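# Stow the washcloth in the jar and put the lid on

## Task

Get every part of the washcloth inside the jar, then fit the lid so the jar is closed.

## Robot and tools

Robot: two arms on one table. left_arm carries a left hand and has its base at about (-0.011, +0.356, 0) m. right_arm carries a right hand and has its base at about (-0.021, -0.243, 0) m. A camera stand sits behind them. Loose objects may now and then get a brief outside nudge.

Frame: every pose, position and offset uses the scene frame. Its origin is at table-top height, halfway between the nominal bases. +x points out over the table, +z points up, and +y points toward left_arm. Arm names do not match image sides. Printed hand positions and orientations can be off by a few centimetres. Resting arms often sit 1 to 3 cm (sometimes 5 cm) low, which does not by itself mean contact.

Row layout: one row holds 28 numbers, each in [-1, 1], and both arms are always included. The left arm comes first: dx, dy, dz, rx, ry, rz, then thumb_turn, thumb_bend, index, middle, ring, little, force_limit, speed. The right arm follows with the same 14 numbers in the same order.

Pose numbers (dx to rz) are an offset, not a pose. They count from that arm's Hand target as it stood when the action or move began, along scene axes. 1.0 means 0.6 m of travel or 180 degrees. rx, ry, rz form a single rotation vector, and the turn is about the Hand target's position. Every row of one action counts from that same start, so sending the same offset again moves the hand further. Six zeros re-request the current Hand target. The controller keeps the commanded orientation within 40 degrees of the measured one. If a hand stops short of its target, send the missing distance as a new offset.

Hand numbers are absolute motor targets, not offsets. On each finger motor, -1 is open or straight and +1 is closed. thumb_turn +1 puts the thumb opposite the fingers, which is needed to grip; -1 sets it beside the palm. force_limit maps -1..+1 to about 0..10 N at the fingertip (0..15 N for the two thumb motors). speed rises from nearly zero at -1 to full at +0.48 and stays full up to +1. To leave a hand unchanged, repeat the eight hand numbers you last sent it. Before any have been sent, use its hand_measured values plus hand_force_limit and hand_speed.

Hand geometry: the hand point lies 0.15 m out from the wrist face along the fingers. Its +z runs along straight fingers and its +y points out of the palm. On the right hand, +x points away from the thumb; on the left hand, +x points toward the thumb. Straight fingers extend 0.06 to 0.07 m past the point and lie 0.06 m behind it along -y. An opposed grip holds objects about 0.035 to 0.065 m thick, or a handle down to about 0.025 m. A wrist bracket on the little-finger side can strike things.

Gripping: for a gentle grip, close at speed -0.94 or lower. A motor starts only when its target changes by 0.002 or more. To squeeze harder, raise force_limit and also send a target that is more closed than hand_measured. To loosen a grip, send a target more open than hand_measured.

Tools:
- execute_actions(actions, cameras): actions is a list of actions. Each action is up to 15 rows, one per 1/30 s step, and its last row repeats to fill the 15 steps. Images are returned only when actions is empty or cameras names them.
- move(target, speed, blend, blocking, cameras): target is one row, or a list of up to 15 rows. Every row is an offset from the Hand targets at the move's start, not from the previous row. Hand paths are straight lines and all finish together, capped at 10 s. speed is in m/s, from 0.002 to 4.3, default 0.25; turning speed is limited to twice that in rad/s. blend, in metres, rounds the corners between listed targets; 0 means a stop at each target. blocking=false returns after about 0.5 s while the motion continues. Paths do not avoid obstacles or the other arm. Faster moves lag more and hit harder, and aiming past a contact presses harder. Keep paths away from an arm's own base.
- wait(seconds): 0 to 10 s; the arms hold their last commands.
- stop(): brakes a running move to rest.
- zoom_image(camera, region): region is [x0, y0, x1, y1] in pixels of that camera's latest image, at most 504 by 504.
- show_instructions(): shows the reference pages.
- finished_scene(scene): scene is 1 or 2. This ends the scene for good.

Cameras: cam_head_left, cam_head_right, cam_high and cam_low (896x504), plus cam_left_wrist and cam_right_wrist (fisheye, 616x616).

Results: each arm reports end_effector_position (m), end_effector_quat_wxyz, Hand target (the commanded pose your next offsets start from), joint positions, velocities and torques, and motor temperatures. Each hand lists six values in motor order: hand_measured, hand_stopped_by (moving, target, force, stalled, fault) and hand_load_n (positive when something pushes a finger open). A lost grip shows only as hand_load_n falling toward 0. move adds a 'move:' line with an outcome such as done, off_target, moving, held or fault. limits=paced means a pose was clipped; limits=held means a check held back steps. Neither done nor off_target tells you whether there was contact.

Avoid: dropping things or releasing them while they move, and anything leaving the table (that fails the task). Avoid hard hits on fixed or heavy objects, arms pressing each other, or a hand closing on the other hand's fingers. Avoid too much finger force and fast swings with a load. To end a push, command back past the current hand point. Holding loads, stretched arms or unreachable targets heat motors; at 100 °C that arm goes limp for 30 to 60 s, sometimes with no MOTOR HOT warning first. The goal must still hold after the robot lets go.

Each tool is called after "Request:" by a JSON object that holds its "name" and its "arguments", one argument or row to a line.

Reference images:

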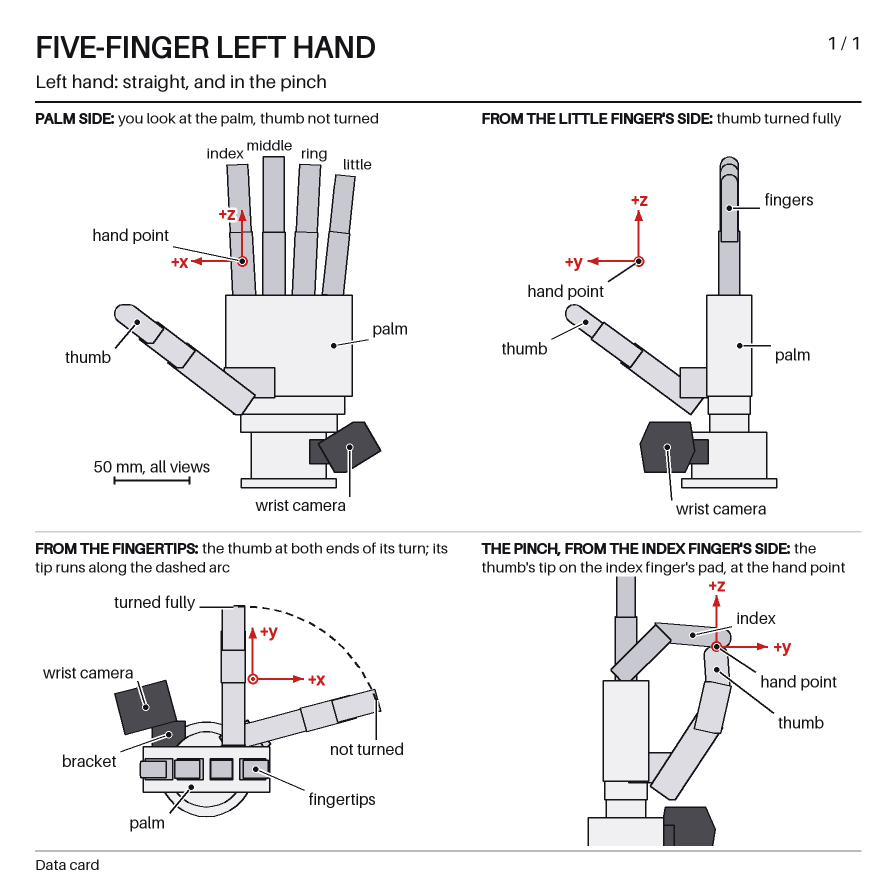

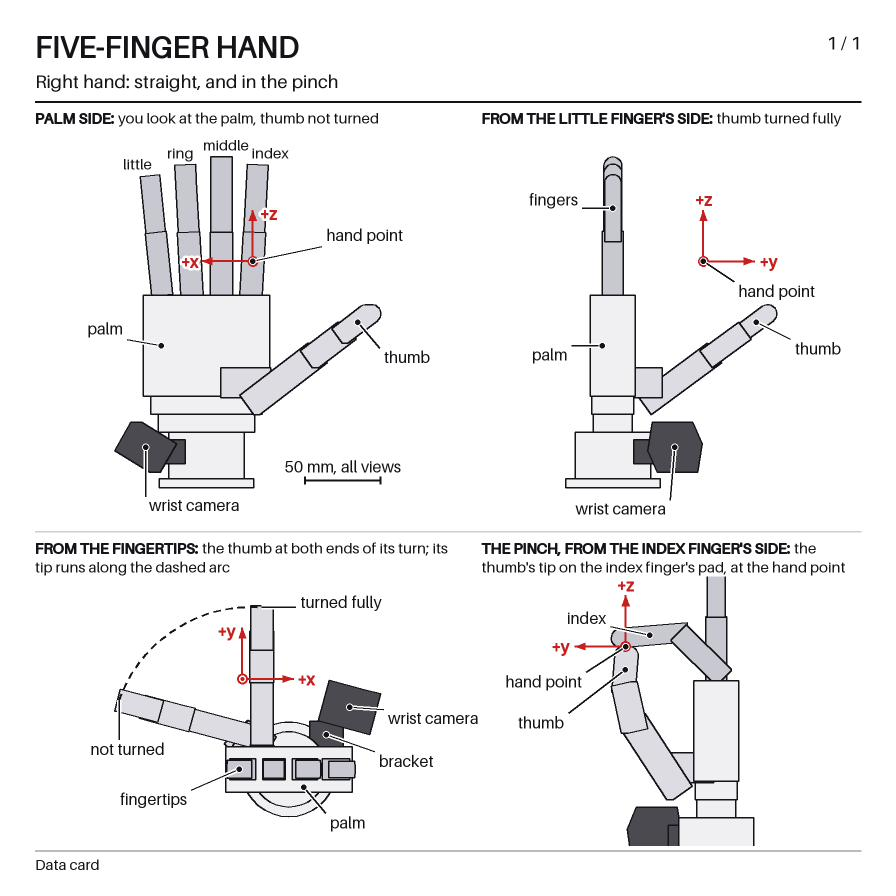

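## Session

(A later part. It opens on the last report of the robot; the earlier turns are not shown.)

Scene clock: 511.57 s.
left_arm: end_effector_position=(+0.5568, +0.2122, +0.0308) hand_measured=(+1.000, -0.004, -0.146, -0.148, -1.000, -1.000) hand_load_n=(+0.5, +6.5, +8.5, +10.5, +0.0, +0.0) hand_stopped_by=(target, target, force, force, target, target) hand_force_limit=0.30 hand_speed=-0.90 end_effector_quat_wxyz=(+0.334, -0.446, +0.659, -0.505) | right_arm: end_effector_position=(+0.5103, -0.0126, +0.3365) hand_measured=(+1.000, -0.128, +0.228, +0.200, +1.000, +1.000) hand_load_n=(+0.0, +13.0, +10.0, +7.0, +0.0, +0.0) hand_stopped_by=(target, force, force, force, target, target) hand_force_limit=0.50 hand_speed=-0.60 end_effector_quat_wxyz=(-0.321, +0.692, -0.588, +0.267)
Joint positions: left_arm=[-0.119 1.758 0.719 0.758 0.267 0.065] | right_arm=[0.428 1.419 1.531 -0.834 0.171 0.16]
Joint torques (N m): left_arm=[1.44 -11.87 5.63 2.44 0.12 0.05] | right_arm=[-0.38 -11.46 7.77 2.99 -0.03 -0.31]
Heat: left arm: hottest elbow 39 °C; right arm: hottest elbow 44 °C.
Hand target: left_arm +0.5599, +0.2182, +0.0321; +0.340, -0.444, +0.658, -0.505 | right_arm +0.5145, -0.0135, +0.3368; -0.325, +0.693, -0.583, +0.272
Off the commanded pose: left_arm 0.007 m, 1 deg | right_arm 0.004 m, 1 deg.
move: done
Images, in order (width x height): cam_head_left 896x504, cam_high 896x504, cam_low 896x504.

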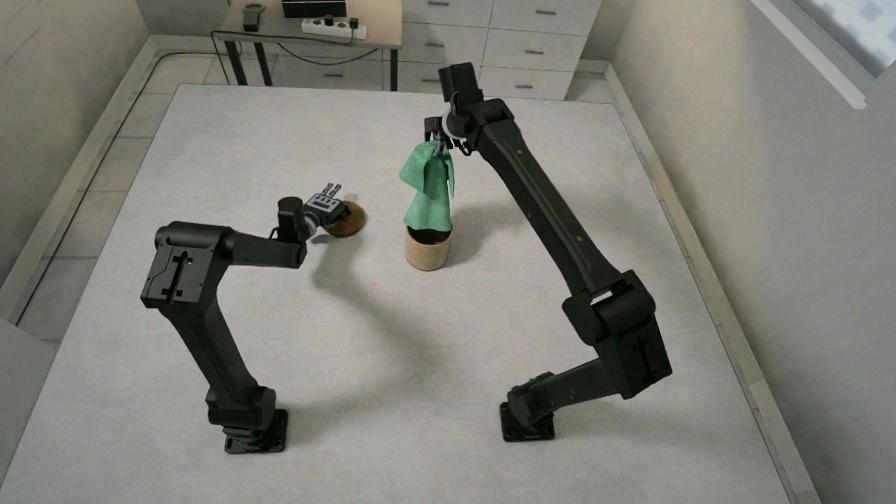

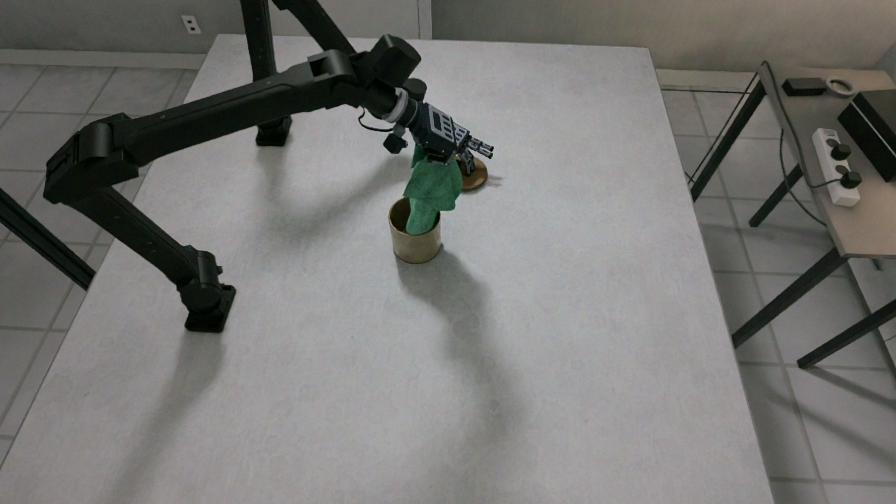

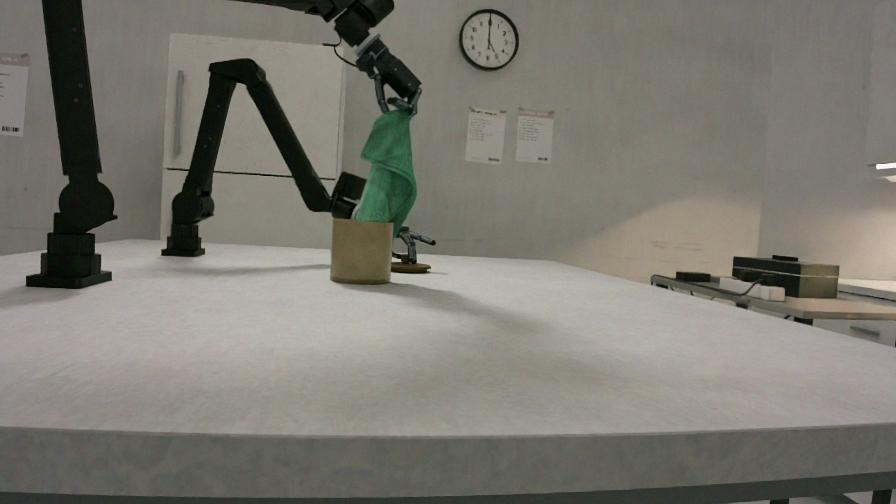

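Request:
{"name": "move", "arguments": {
  "target": [
    [0,0,0,0,0,0, 1,0.0,0.2,0.2,-1,-1,0.3,-0.9, 0,0,0.06,0,0,0, 1,0.1,0.4,0.4,1,1,0.5,-0.6],
    [0,0,0,0,0,0, 1,0.0,0.2,0.2,-1,-1,0.3,-0.9, -0.035,0,0.06,0,0,0, 1,0.1,0.4,0.4,1,1,0.5,-0.6],
    [0,0,0,0,0,0, 1,0.0,0.2,0.2,-1,-1,0.3,-0.9, -0.035,0,0.0,0,0,0, 1,0.1,0.4,0.4,1,1,0.5,-0.6]
  ],
  "speed": 0.1,
  "cameras": ["cam_high", "cam_low", "cam_head_left"]
}}

Request:
{"name": "zoom_image", "arguments": {
  "camera": "cam_low",
  "region": [260, 20, 470, 300]
}}

Request:
{"name": "zoom_image", "arguments": {
  "camera": "cam_head_left",
  "region": [340, 80, 560, 300]
}}

Request:
{"name": "zoom_image", "arguments": {
  "camera": "cam_high",
  "region": [330, 80, 520, 290]
}}

Scene clock: 528.57 s.
left_arm: end_effector_position=(+0.5568, +0.2122, +0.0308) hand_measured=(+1.000, -0.004, -0.146, -0.148, -1.000, -1.000) hand_load_n=(+0.5, +7.0, +8.0, +10.5, +0.0, +0.0) hand_stopped_by=(target, target, force, force, target, target) hand_force_limit=0.30 hand_speed=-0.90 end_effector_quat_wxyz=(+0.334, -0.446, +0.659, -0.505) | right_arm: end_effector_position=(+0.4963, -0.0170, +0.3256) hand_measured=(+1.000, -0.128, +0.228, +0.200, +1.000, +1.000) hand_load_n=(+0.0, +13.0, +10.0, +7.0, +0.0, +0.0) hand_stopped_by=(target, force, force, force, target, target) hand_force_limit=0.50 hand_speed=-0.60 end_effector_quat_wxyz=(-0.311, +0.697, -0.590, +0.265)
Joint positions: left_arm=[-0.119 1.758 0.719 0.758 0.267 0.065] | right_arm=[0.434 1.392 1.483 -0.835 0.181 0.16]
Joint torques (N m): left_arm=[0.67 -11.16 5.68 2.48 0.13 0.09] | right_arm=[0.73 -12.98 7.6 2.88 0.14 -0.21]
Heat: left arm: hottest elbow 39 °C; right arm: hottest elbow 44 °C.
Hand target: left_arm +0.5599, +0.2182, +0.0321; +0.340, -0.444, +0.658, -0.505 | right_arm +0.4935, -0.0135, +0.3368; -0.325, +0.693, -0.582, +0.272
Off the commanded pose: left_arm 0.007 m, 1 deg | right_arm 0.012 m, 2 deg.
move: off_target (right_arm)
Images, in order (width x height): cam_head_left 896x504, cam_high 896x504, cam_low 896x504.

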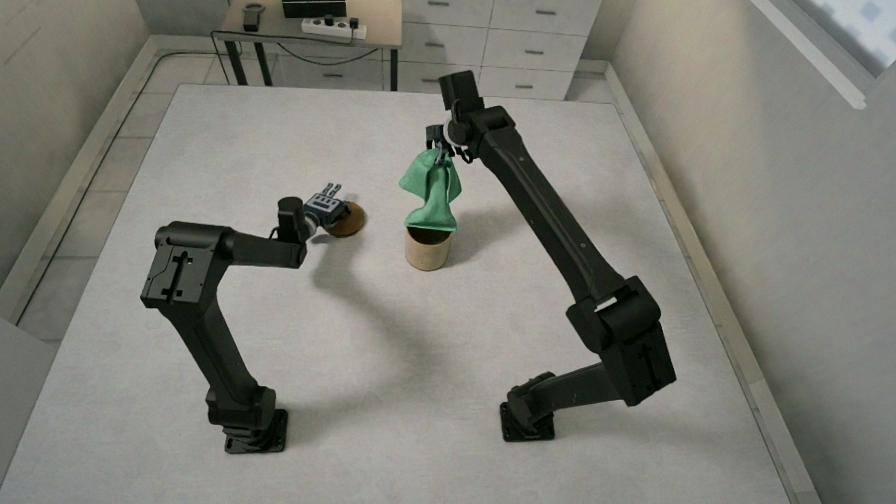

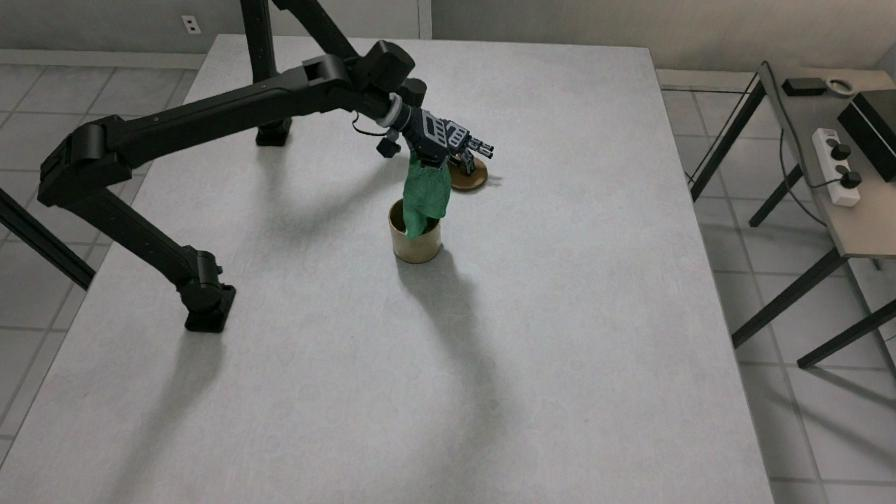

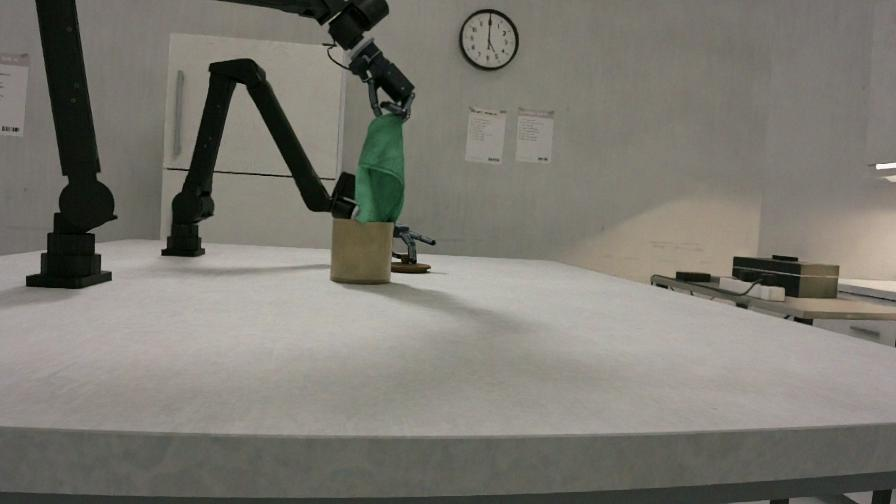

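Scaled by 1.800 from the camera's 896x504 image, which has a finer 1280x720 frame.

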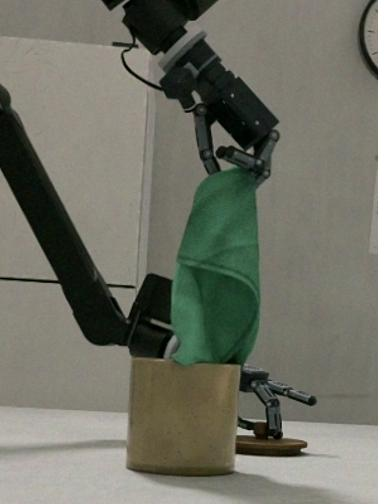

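Scaled by 2.291 from the camera's 896x504 image, which has a finer 1280x720 frame.

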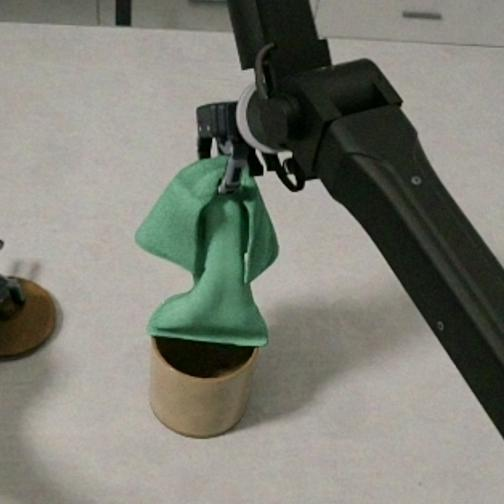

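Scaled by 2.400 from the camera's 896x504 image, which has a finer 1280x720 frame.

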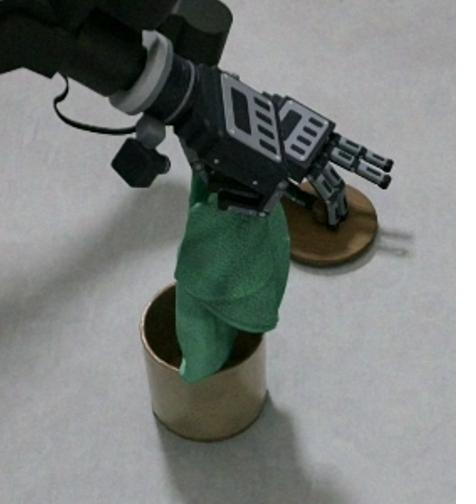

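Request:
{"name": "move", "arguments": {
  "target": [
    [0,0,0,0,0,0, 1,0.0,0.2,0.2,-1,-1,0.3,-0.9, -0.038,0.04,0.02,0,0,0, 1,0.1,0.4,0.4,1,1,0.5,-0.6],
    [0,0,0,0,0,0, 1,0.0,0.2,0.2,-1,-1,0.3,-0.9, -0.038,0.04,-0.09,0,0,0, 1,0.1,0.4,0.4,1,1,0.5,-0.6]
  ],
  "speed": 0.08,
  "cameras": ["cam_high", "cam_low", "cam_head_left"]
}}

Request:
{"name": "zoom_image", "arguments": {
  "camera": "cam_low",
  "region": [260, 20, 470, 300]
}}

Request:
{"name": "zoom_image", "arguments": {
  "camera": "cam_head_left",
  "region": [340, 80, 560, 300]
}}

Request:
{"name": "zoom_image", "arguments": {
  "camera": "cam_high",
  "region": [330, 80, 520, 290]
}}

Scene clock: 546.40 s.
left_arm: end_effector_position=(+0.5568, +0.2122, +0.0308) hand_measured=(+1.000, -0.004, -0.146, -0.148, -1.000, -1.000) hand_load_n=(+0.5, +7.0, +8.5, +10.5, +0.0, +0.0) hand_stopped_by=(target, target, force, force, target, target) hand_force_limit=0.30 hand_speed=-0.90 end_effector_quat_wxyz=(+0.334, -0.446, +0.659, -0.505) | right_arm: end_effector_position=(+0.4721, +0.0071, +0.2714) hand_measured=(+1.000, -0.128, +0.228, +0.200, +1.000, +1.000) hand_load_n=(+0.0, +13.0, +10.0, +7.0, +0.5, +0.0) hand_stopped_by=(target, force, force, force, target, target) hand_force_limit=0.50 hand_speed=-0.60 end_effector_quat_wxyz=(-0.308, +0.703, -0.581, +0.269)
Joint positions: left_arm=[-0.119 1.758 0.719 0.758 0.267 0.065] | right_arm=[0.507 1.362 1.314 -0.706 0.234 0.188]
Joint torques (N m): left_arm=[0.91 -11.28 5.44 2.58 0.08 0.04] | right_arm=[0.5 -12.51 7.58 2.89 0.17 -0.04]
Heat: left arm: hottest elbow 39 °C; right arm: hottest elbow 42 °C.
Hand target: left_arm +0.5599, +0.2182, +0.0321; +0.340, -0.444, +0.658, -0.505 | right_arm +0.4708, +0.0105, +0.2830; -0.325, +0.693, -0.583, +0.272
Off the commanded pose: left_arm 0.007 m, 1 deg | right_arm 0.012 m, 2 deg.
move: off_target (right_arm)
Images, in order (width x height): cam_head_left 896x504, cam_high 896x504, cam_low 896x504.

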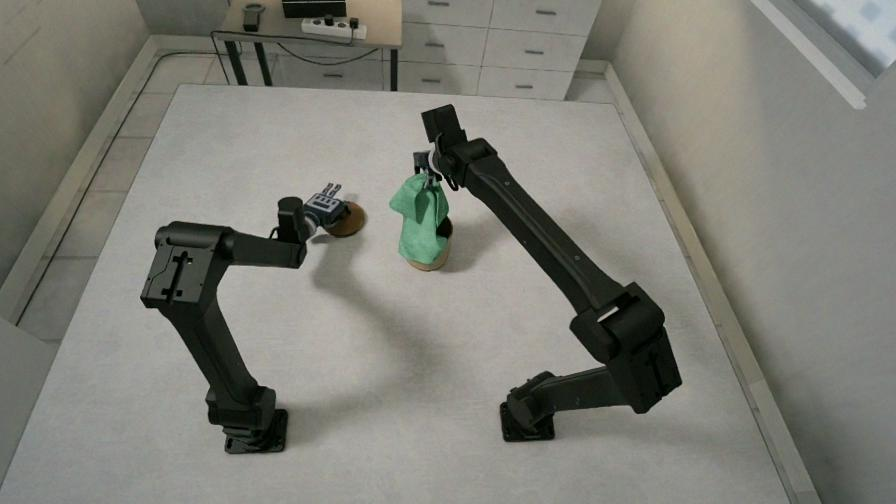

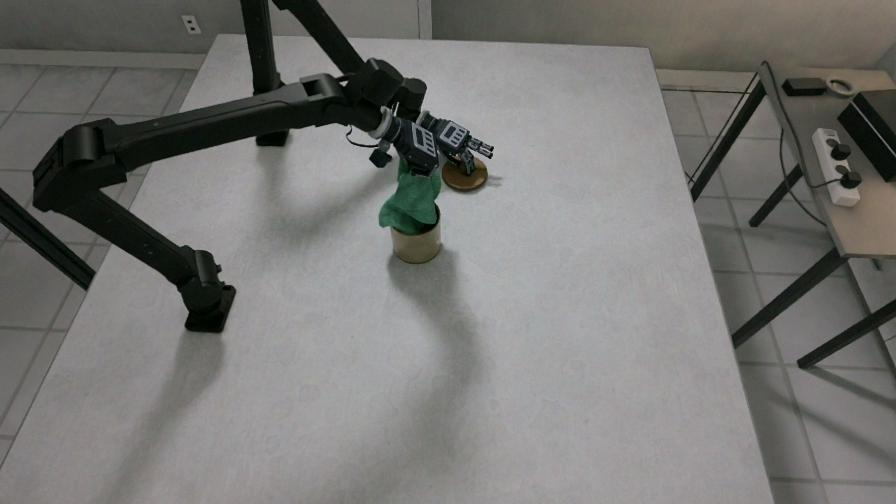

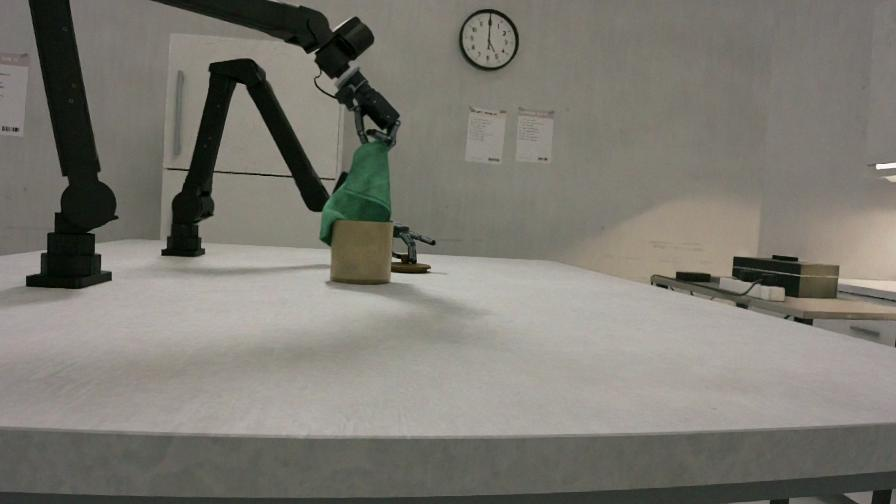

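Scaled by 1.800 from the camera's 896x504 image, which has a finer 1280x720 frame.

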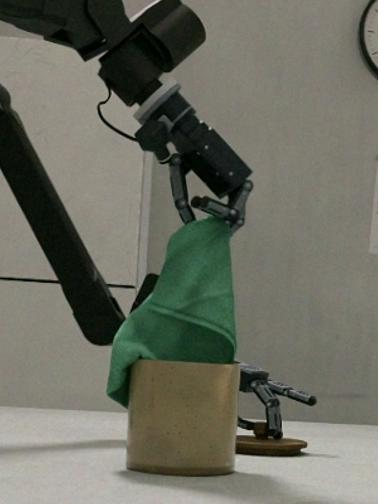

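Scaled by 2.291 from the camera's 896x504 image, which has a finer 1280x720 frame.

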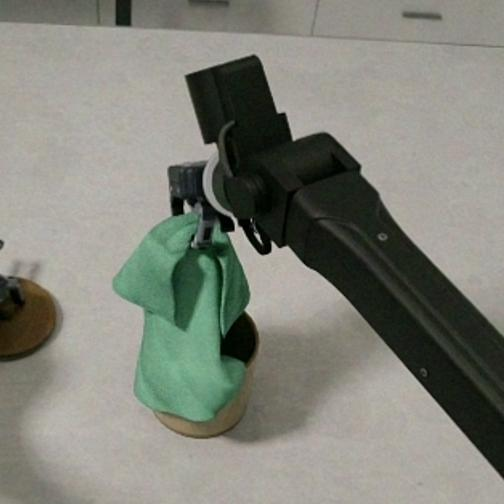

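Scaled by 2.400 from the camera's 896x504 image, which has a finer 1280x720 frame.

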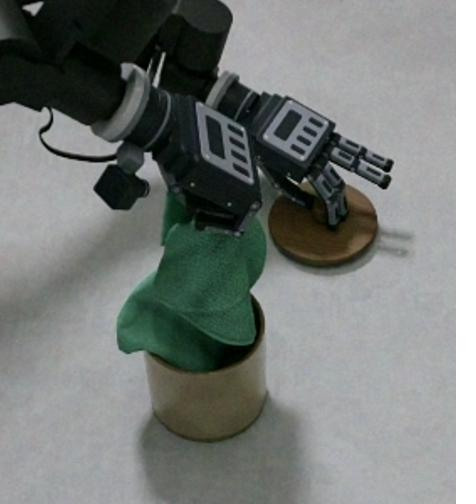

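Request:
{"name": "move", "arguments": {
  "target": [
    [0,0,0,0,0,0, 1,0.0,0.2,0.2,-1,-1,0.3,-0.9, 0.02,-0.01,0.155,0,0,0, 1,0.1,0.4,0.4,1,1,0.5,-0.6],
    [0,0,0,0,0,0, 1,0.0,0.2,0.2,-1,-1,0.3,-0.9, 0.037,-0.03,0.155,0,0,0, 1,0.1,0.4,0.4,1,1,0.5,-0.6]
  ],
  "speed": [0.12,0.05]
}}

Request:
{"name": "wait", "arguments": {
  "seconds": 1.5,
  "cameras": ["cam_high", "cam_low", "cam_head_left"]
}}

Request:
{"name": "zoom_image", "arguments": {
  "camera": "cam_low",
  "region": [260, 20, 470, 300]
}}

Request:
{"name": "zoom_image", "arguments": {
  "camera": "cam_head_left",
  "region": [340, 80, 560, 300]
}}

Request:
{"name": "zoom_image", "arguments": {
  "camera": "cam_high",
  "region": [330, 80, 520, 290]
}}

Scene clock: 562.47 s.
left_arm: end_effector_position=(+0.5568, +0.2122, +0.0308) hand_measured=(+1.000, -0.004, -0.146, -0.148, -1.000, -1.000) hand_load_n=(+0.5, +7.0, +8.5, +10.5, +0.0, +0.0) hand_stopped_by=(target, target, force, force, target, target) hand_force_limit=0.30 hand_speed=-0.90 end_effector_quat_wxyz=(+0.334, -0.446, +0.659, -0.505) | right_arm: end_effector_position=(+0.4792, -0.0097, +0.3520) hand_measured=(+1.000, -0.128, +0.228, +0.200, +1.000, +1.000) hand_load_n=(+0.0, +13.0, +10.0, +7.0, +0.0, +0.0) hand_stopped_by=(target, force, force, force, target, target) hand_force_limit=0.50 hand_speed=-0.60 end_effector_quat_wxyz=(-0.311, +0.698, -0.590, +0.262)
Joint positions: left_arm=[-0.119 1.758 0.719 0.758 0.267 0.065] | right_arm=[0.461 1.371 1.534 -0.915 0.195 0.181]
Joint torques (N m): left_arm=[1.44 -11.69 5.35 2.55 0.08 0.07] | right_arm=[-0.5 -9.17 12.56 1.98 0.01 -0.32]
Heat: left arm: hottest elbow 39 °C; right arm: hottest elbow 41 °C.
Hand target: left_arm +0.5599, +0.2182, +0.0321; +0.340, -0.444, +0.658, -0.505 | right_arm +0.4930, -0.0075, +0.3758; -0.325, +0.693, -0.583, +0.272
Off the commanded pose: left_arm 0.007 m, 1 deg | right_arm 0.028 m, 2 deg.
move: off_target (right_arm)

Scene clock: 563.97 s.
left_arm: end_effector_position=(+0.5568, +0.2122, +0.0308) hand_measured=(+1.000, -0.004, -0.146, -0.148, -1.000, -1.000) hand_load_n=(+0.5, +6.5, +8.0, +10.0, +0.0, +0.0) hand_stopped_by=(target, target, force, force, target, target) hand_force_limit=0.30 hand_speed=-0.90 end_effector_quat_wxyz=(+0.334, -0.446, +0.659, -0.505) | right_arm: end_effector_position=(+0.4793, -0.0097, +0.3524) hand_measured=(+1.000, -0.128, +0.228, +0.200, +1.000, +1.000) hand_load_n=(+0.5, +13.0, +10.0, +7.0, +0.0, +0.0) hand_stopped_by=(target, force, force, force, target, target) hand_force_limit=0.50 hand_speed=-0.60 end_effector_quat_wxyz=(-0.311, +0.698, -0.590, +0.262)
Joint positions: left_arm=[-0.119 1.758 0.719 0.758 0.267 0.065] | right_arm=[0.461 1.371 1.535 -0.915 0.195 0.18]
Joint torques (N m): left_arm=[0.97 -10.46 5.57 2.4 0.08 0.11] | right_arm=[-0.62 -9.17 12.51 1.98 0 -0.31]
Heat: left arm: hottest elbow 39 °C; right arm: hottest elbow 42 °C.
Hand target: left_arm +0.5599, +0.2182, +0.0321; +0.340, -0.444, +0.658, -0.505 | right_arm +0.4930, -0.0076, +0.3758; -0.325, +0.693, -0.583, +0.272
Off the commanded pose: left_arm 0.007 m, 1 deg | right_arm 0.027 m, 2 deg.
wait: 1.50 s; at rest by 0.17 s
Images, in order (width x height): cam_head_left 896x504, cam_high 896x504, cam_low 896x504.

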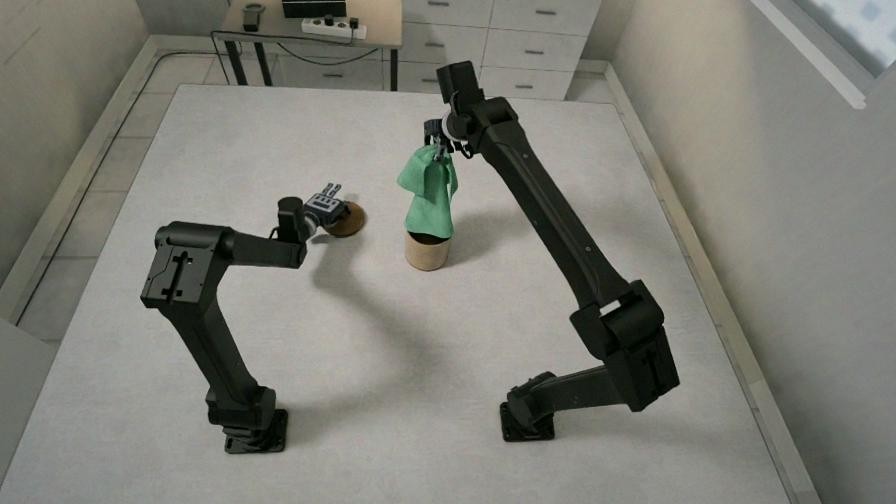

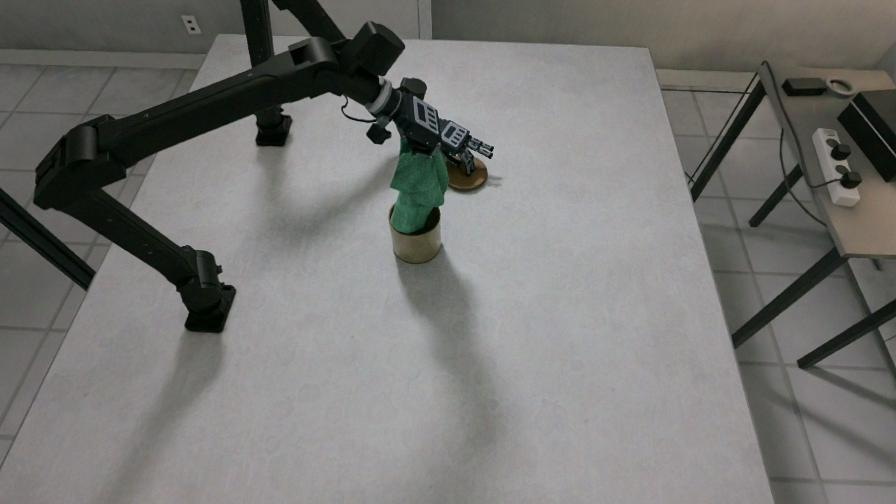

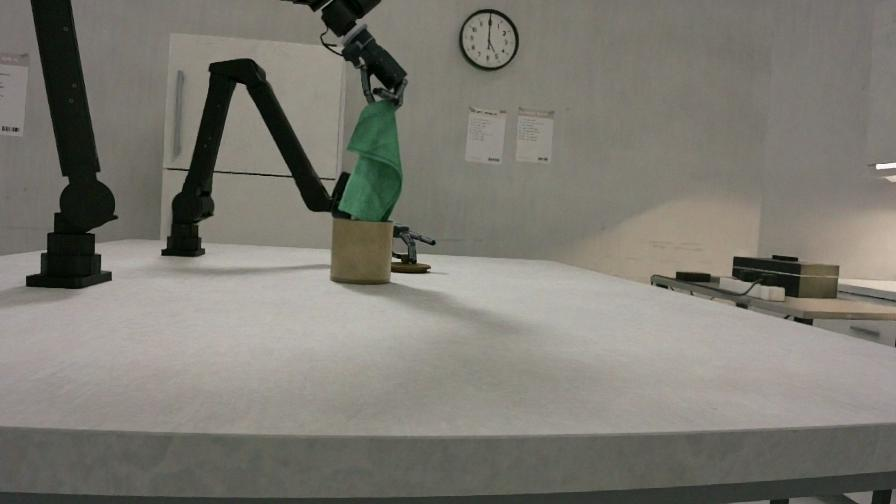

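Scaled by 1.800 from the camera's 896x504 image, which has a finer 1280x720 frame.

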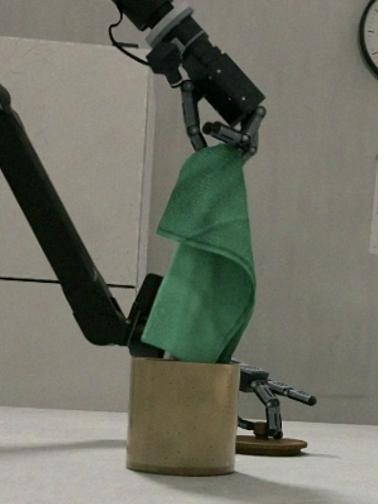

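Scaled by 2.291 from the camera's 896x504 image, which has a finer 1280x720 frame.

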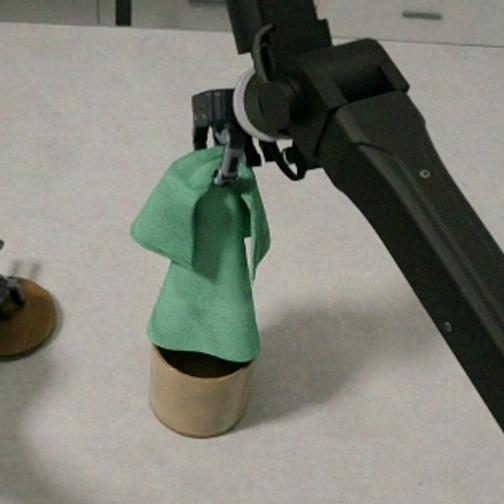

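Scaled by 2.400 from the camera's 896x504 image, which has a finer 1280x720 frame.

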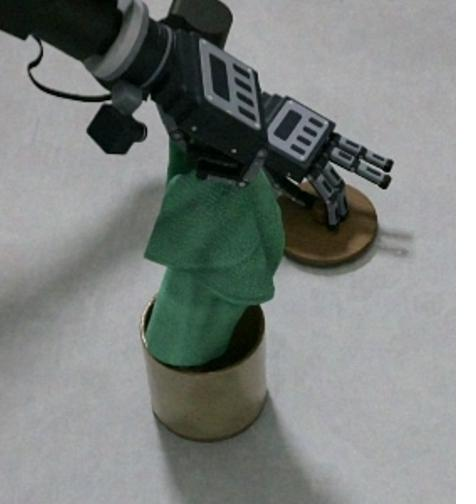

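Request:
{"name": "move", "arguments": {
  "target": [
    [0,0,0,0,0,0, 1,0.0,0.2,0.2,-1,-1,0.3,-0.9, -0.012,0,-0.06,0,0,0, 1,0.1,0.4,0.4,1,1,0.5,-0.6],
    [0,0,0,0,0,0, 1,0.0,0.2,0.2,-1,-1,0.3,-0.9, -0.012,0,-0.15,0,0,0, 1,0.1,0.4,0.4,1,1,0.5,-0.6]
  ],
  "speed": 0.08,
  "cameras": ["cam_high", "cam_low", "cam_head_left"]
}}

Request:
{"name": "zoom_image", "arguments": {
  "camera": "cam_low",
  "region": [260, 20, 470, 300]
}}

Request:
{"name": "zoom_image", "arguments": {
  "camera": "cam_head_left",
  "region": [340, 80, 560, 300]
}}

Request:
{"name": "zoom_image", "arguments": {
  "camera": "cam_high",
  "region": [330, 80, 520, 290]
}}

Scene clock: 576.03 s.
left_arm: end_effector_position=(+0.5568, +0.2122, +0.0308) hand_measured=(+1.000, -0.004, -0.146, -0.148, -1.000, -1.000) hand_load_n=(+0.5, +6.5, +8.0, +10.5, +0.0, +0.0) hand_stopped_by=(target, target, force, force, target, target) hand_force_limit=0.30 hand_speed=-0.90 end_effector_quat_wxyz=(+0.334, -0.446, +0.659, -0.505) | right_arm: end_effector_position=(+0.4855, -0.0070, +0.2771) hand_measured=(+1.000, -0.128, +0.228, +0.200, +1.000, +1.000) hand_load_n=(+0.0, +13.5, +10.0, +7.0, +0.0, +0.0) hand_stopped_by=(target, force, force, force, target, target) hand_force_limit=0.50 hand_speed=-0.60 end_effector_quat_wxyz=(-0.314, +0.696, -0.589, +0.264)
Joint positions: left_arm=[-0.119 1.758 0.719 0.758 0.267 0.065] | right_arm=[0.461 1.371 1.333 -0.705 0.196 0.18]
Joint torques (N m): left_arm=[0.91 -11.93 5.42 2.58 0.12 0.07] | right_arm=[-0.03 -12.22 7.61 2.96 0.14 -0.27]
Heat: left arm: hottest elbow 39 °C; right arm: hottest elbow 44 °C.
Hand target: left_arm +0.5599, +0.2182, +0.0321; +0.340, -0.444, +0.658, -0.505 | right_arm +0.4858, -0.0075, +0.2858; -0.325, +0.693, -0.583, +0.272
Off the commanded pose: left_arm 0.007 m, 1 deg | right_arm 0.009 m, 2 deg.
move: done
Images, in order (width x height): cam_head_left 896x504, cam_high 896x504, cam_low 896x504.

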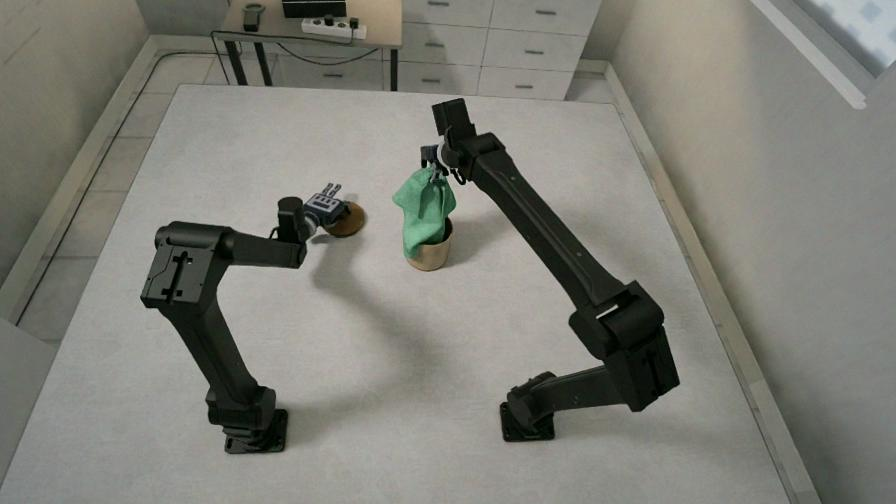

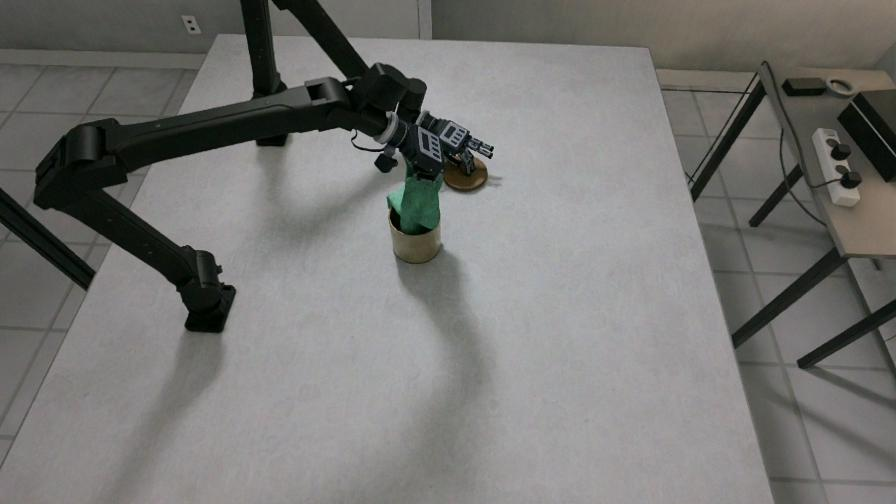

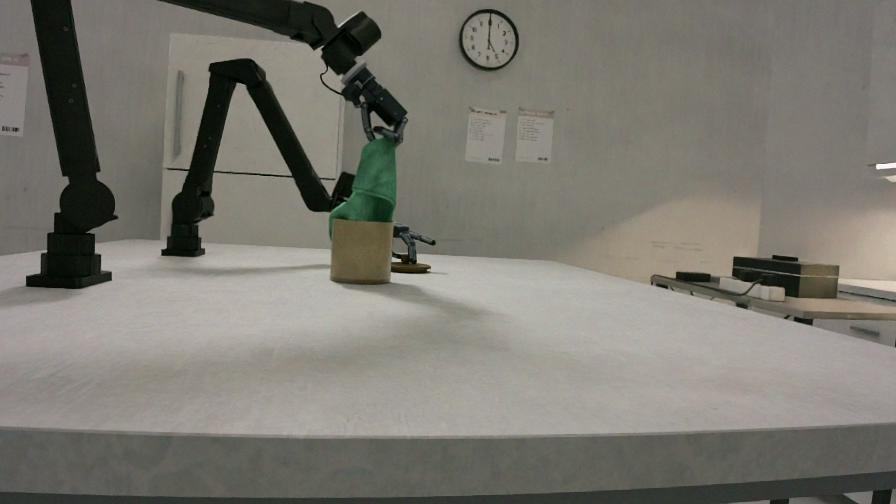

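Scaled by 1.800 from the camera's 896x504 image, which has a finer 1280x720 frame.

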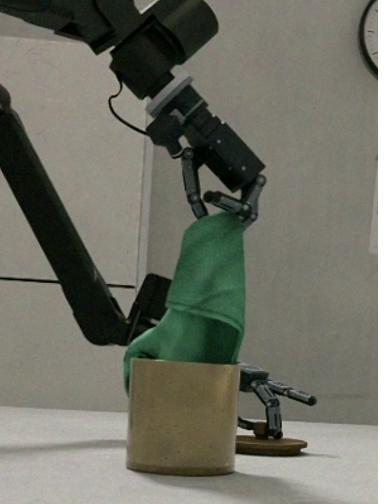

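Scaled by 2.291 from the camera's 896x504 image, which has a finer 1280x720 frame.

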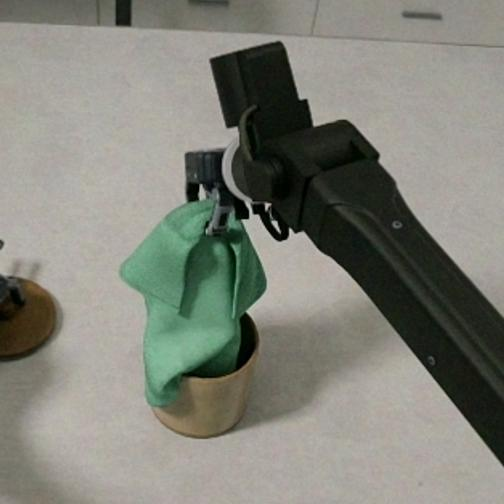

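Scaled by 2.400 from the camera's 896x504 image, which has a finer 1280x720 frame.

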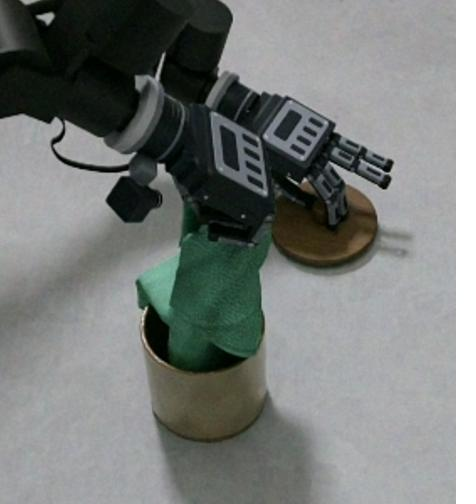

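Request:
{"name": "move", "arguments": {
  "target": [
    [0,0,0,0,0,0, 1,0.0,0.2,0.2,-1,-1,0.3,-0.9, 0.0,0,0.11,0,0,0, 1,0.1,0.4,0.4,1,1,0.5,-0.6],
    [0,0,0,0,0,0, 1,0.0,0.2,0.2,-1,-1,0.3,-0.9, 0.045,-0.025,0.11,0,0,0, 1,0.1,0.4,0.4,1,1,0.5,-0.6],
    [0,0,0,0,0,0, 1,0.0,0.2,0.2,-1,-1,0.3,-0.9, 0.035,-0.025,-0.03,0,0,0, 1,0.1,0.4,0.4,1,1,0.5,-0.6]
  ],
  "speed": 0.08,
  "cameras": ["cam_high", "cam_low", "cam_head_left"]
}}

Request:
{"name": "zoom_image", "arguments": {
  "camera": "cam_low",
  "region": [260, 20, 470, 300]
}}

Request:
{"name": "zoom_image", "arguments": {
  "camera": "cam_head_left",
  "region": [340, 80, 560, 300]
}}

Request:
{"name": "zoom_image", "arguments": {
  "camera": "cam_high",
  "region": [330, 80, 520, 290]
}}

Scene clock: 589.40 s.
left_arm: end_effector_position=(+0.5568, +0.2122, +0.0308) hand_measured=(+1.000, -0.004, -0.146, -0.148, -1.000, -1.000) hand_load_n=(+0.5, +7.0, +8.0, +10.5, +0.0, +0.0) hand_stopped_by=(target, target, force, force, target, target) hand_force_limit=0.30 hand_speed=-0.90 end_effector_quat_wxyz=(+0.334, -0.446, +0.659, -0.505) | right_arm: end_effector_position=(+0.5046, -0.0226, +0.2669) hand_measured=(+1.000, -0.128, +0.228, +0.200, +1.000, +1.000) hand_load_n=(+0.0, +13.0, +10.0, +7.0, +0.0, +0.0) hand_stopped_by=(target, force, force, force, target, target) hand_force_limit=0.50 hand_speed=-0.60 end_effector_quat_wxyz=(-0.321, +0.693, -0.589, +0.266)
Joint positions: left_arm=[-0.119 1.758 0.719 0.758 0.267 0.065] | right_arm=[0.412 1.393 1.321 -0.65 0.159 0.15]
Joint torques (N m): left_arm=[0.85 -11.11 5.63 2.22 0.13 0.07] | right_arm=[-0.03 -11.34 7.62 2.95 0.09 -0.29]
Heat: left arm: hottest elbow 39 °C; right arm: hottest elbow 45 °C.
Hand target: left_arm +0.5599, +0.2182, +0.0321; +0.340, -0.444, +0.658, -0.505 | right_arm +0.5068, -0.0225, +0.2679; -0.325, +0.693, -0.583, +0.272
Off the commanded pose: left_arm 0.007 m, 1 deg | right_arm 0.002 m, 1 deg.
move: done
Images, in order (width x height): cam_head_left 896x504, cam_high 896x504, cam_low 896x504.

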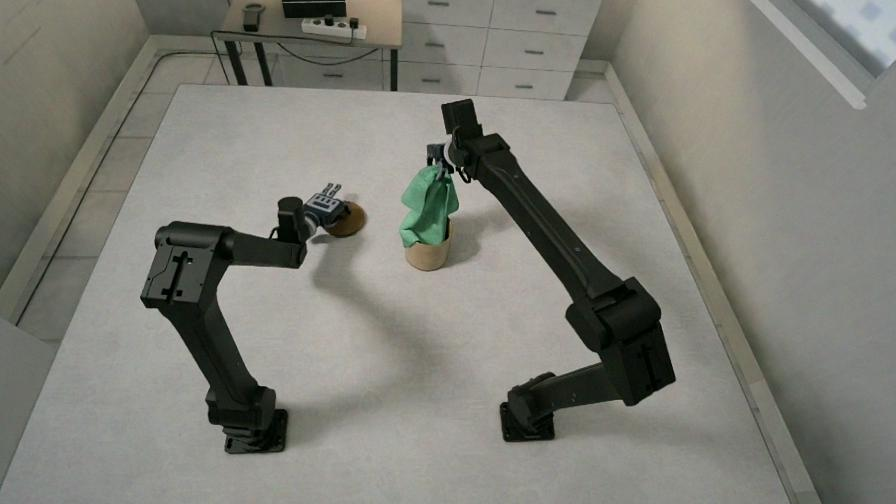

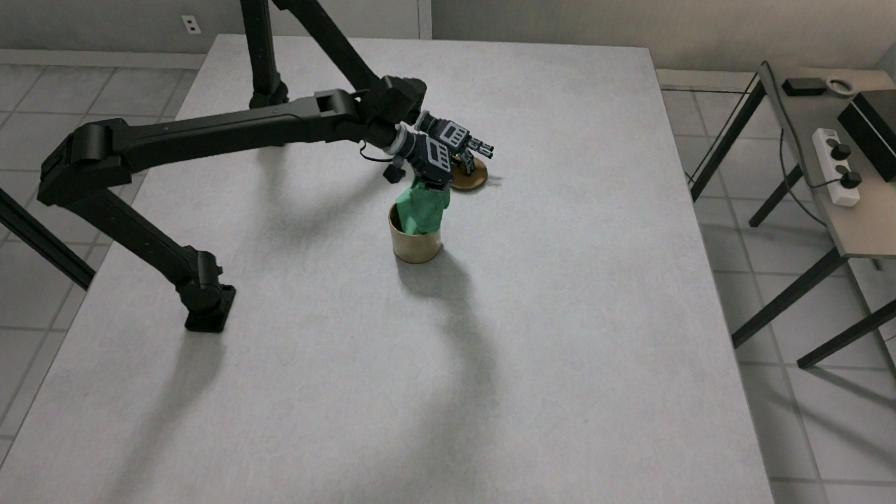

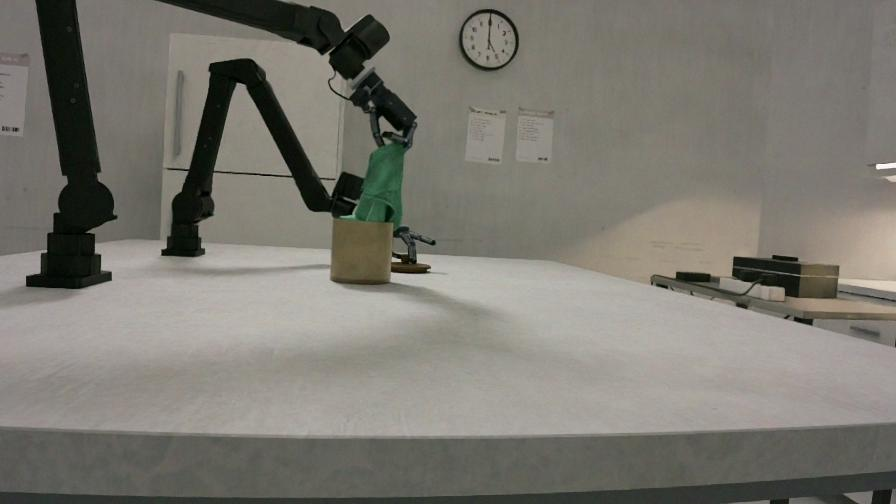

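Scaled by 1.800 from the camera's 896x504 image, which has a finer 1280x720 frame.

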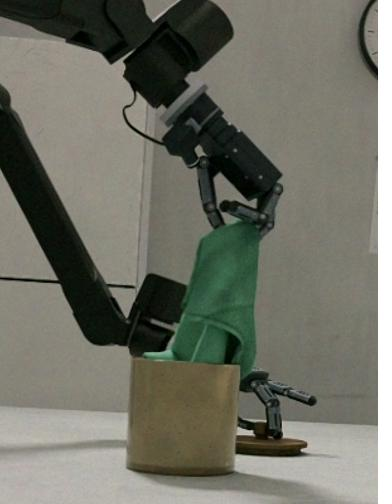

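Scaled by 2.291 from the camera's 896x504 image, which has a finer 1280x720 frame.

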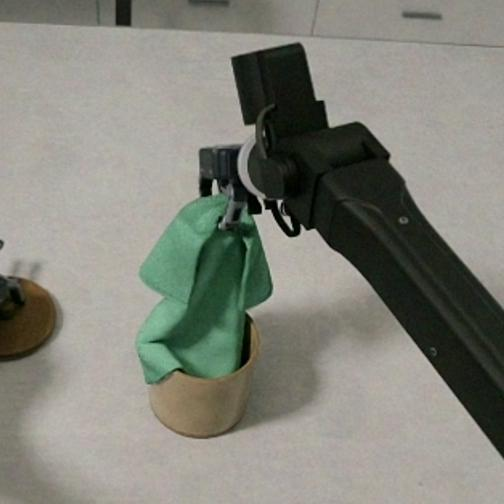

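Scaled by 2.400 from the camera's 896x504 image, which has a finer 1280x720 frame.

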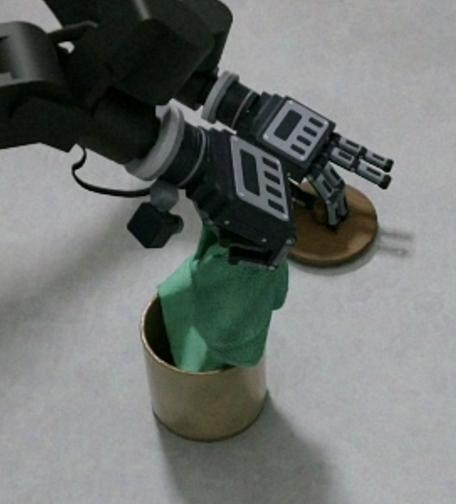

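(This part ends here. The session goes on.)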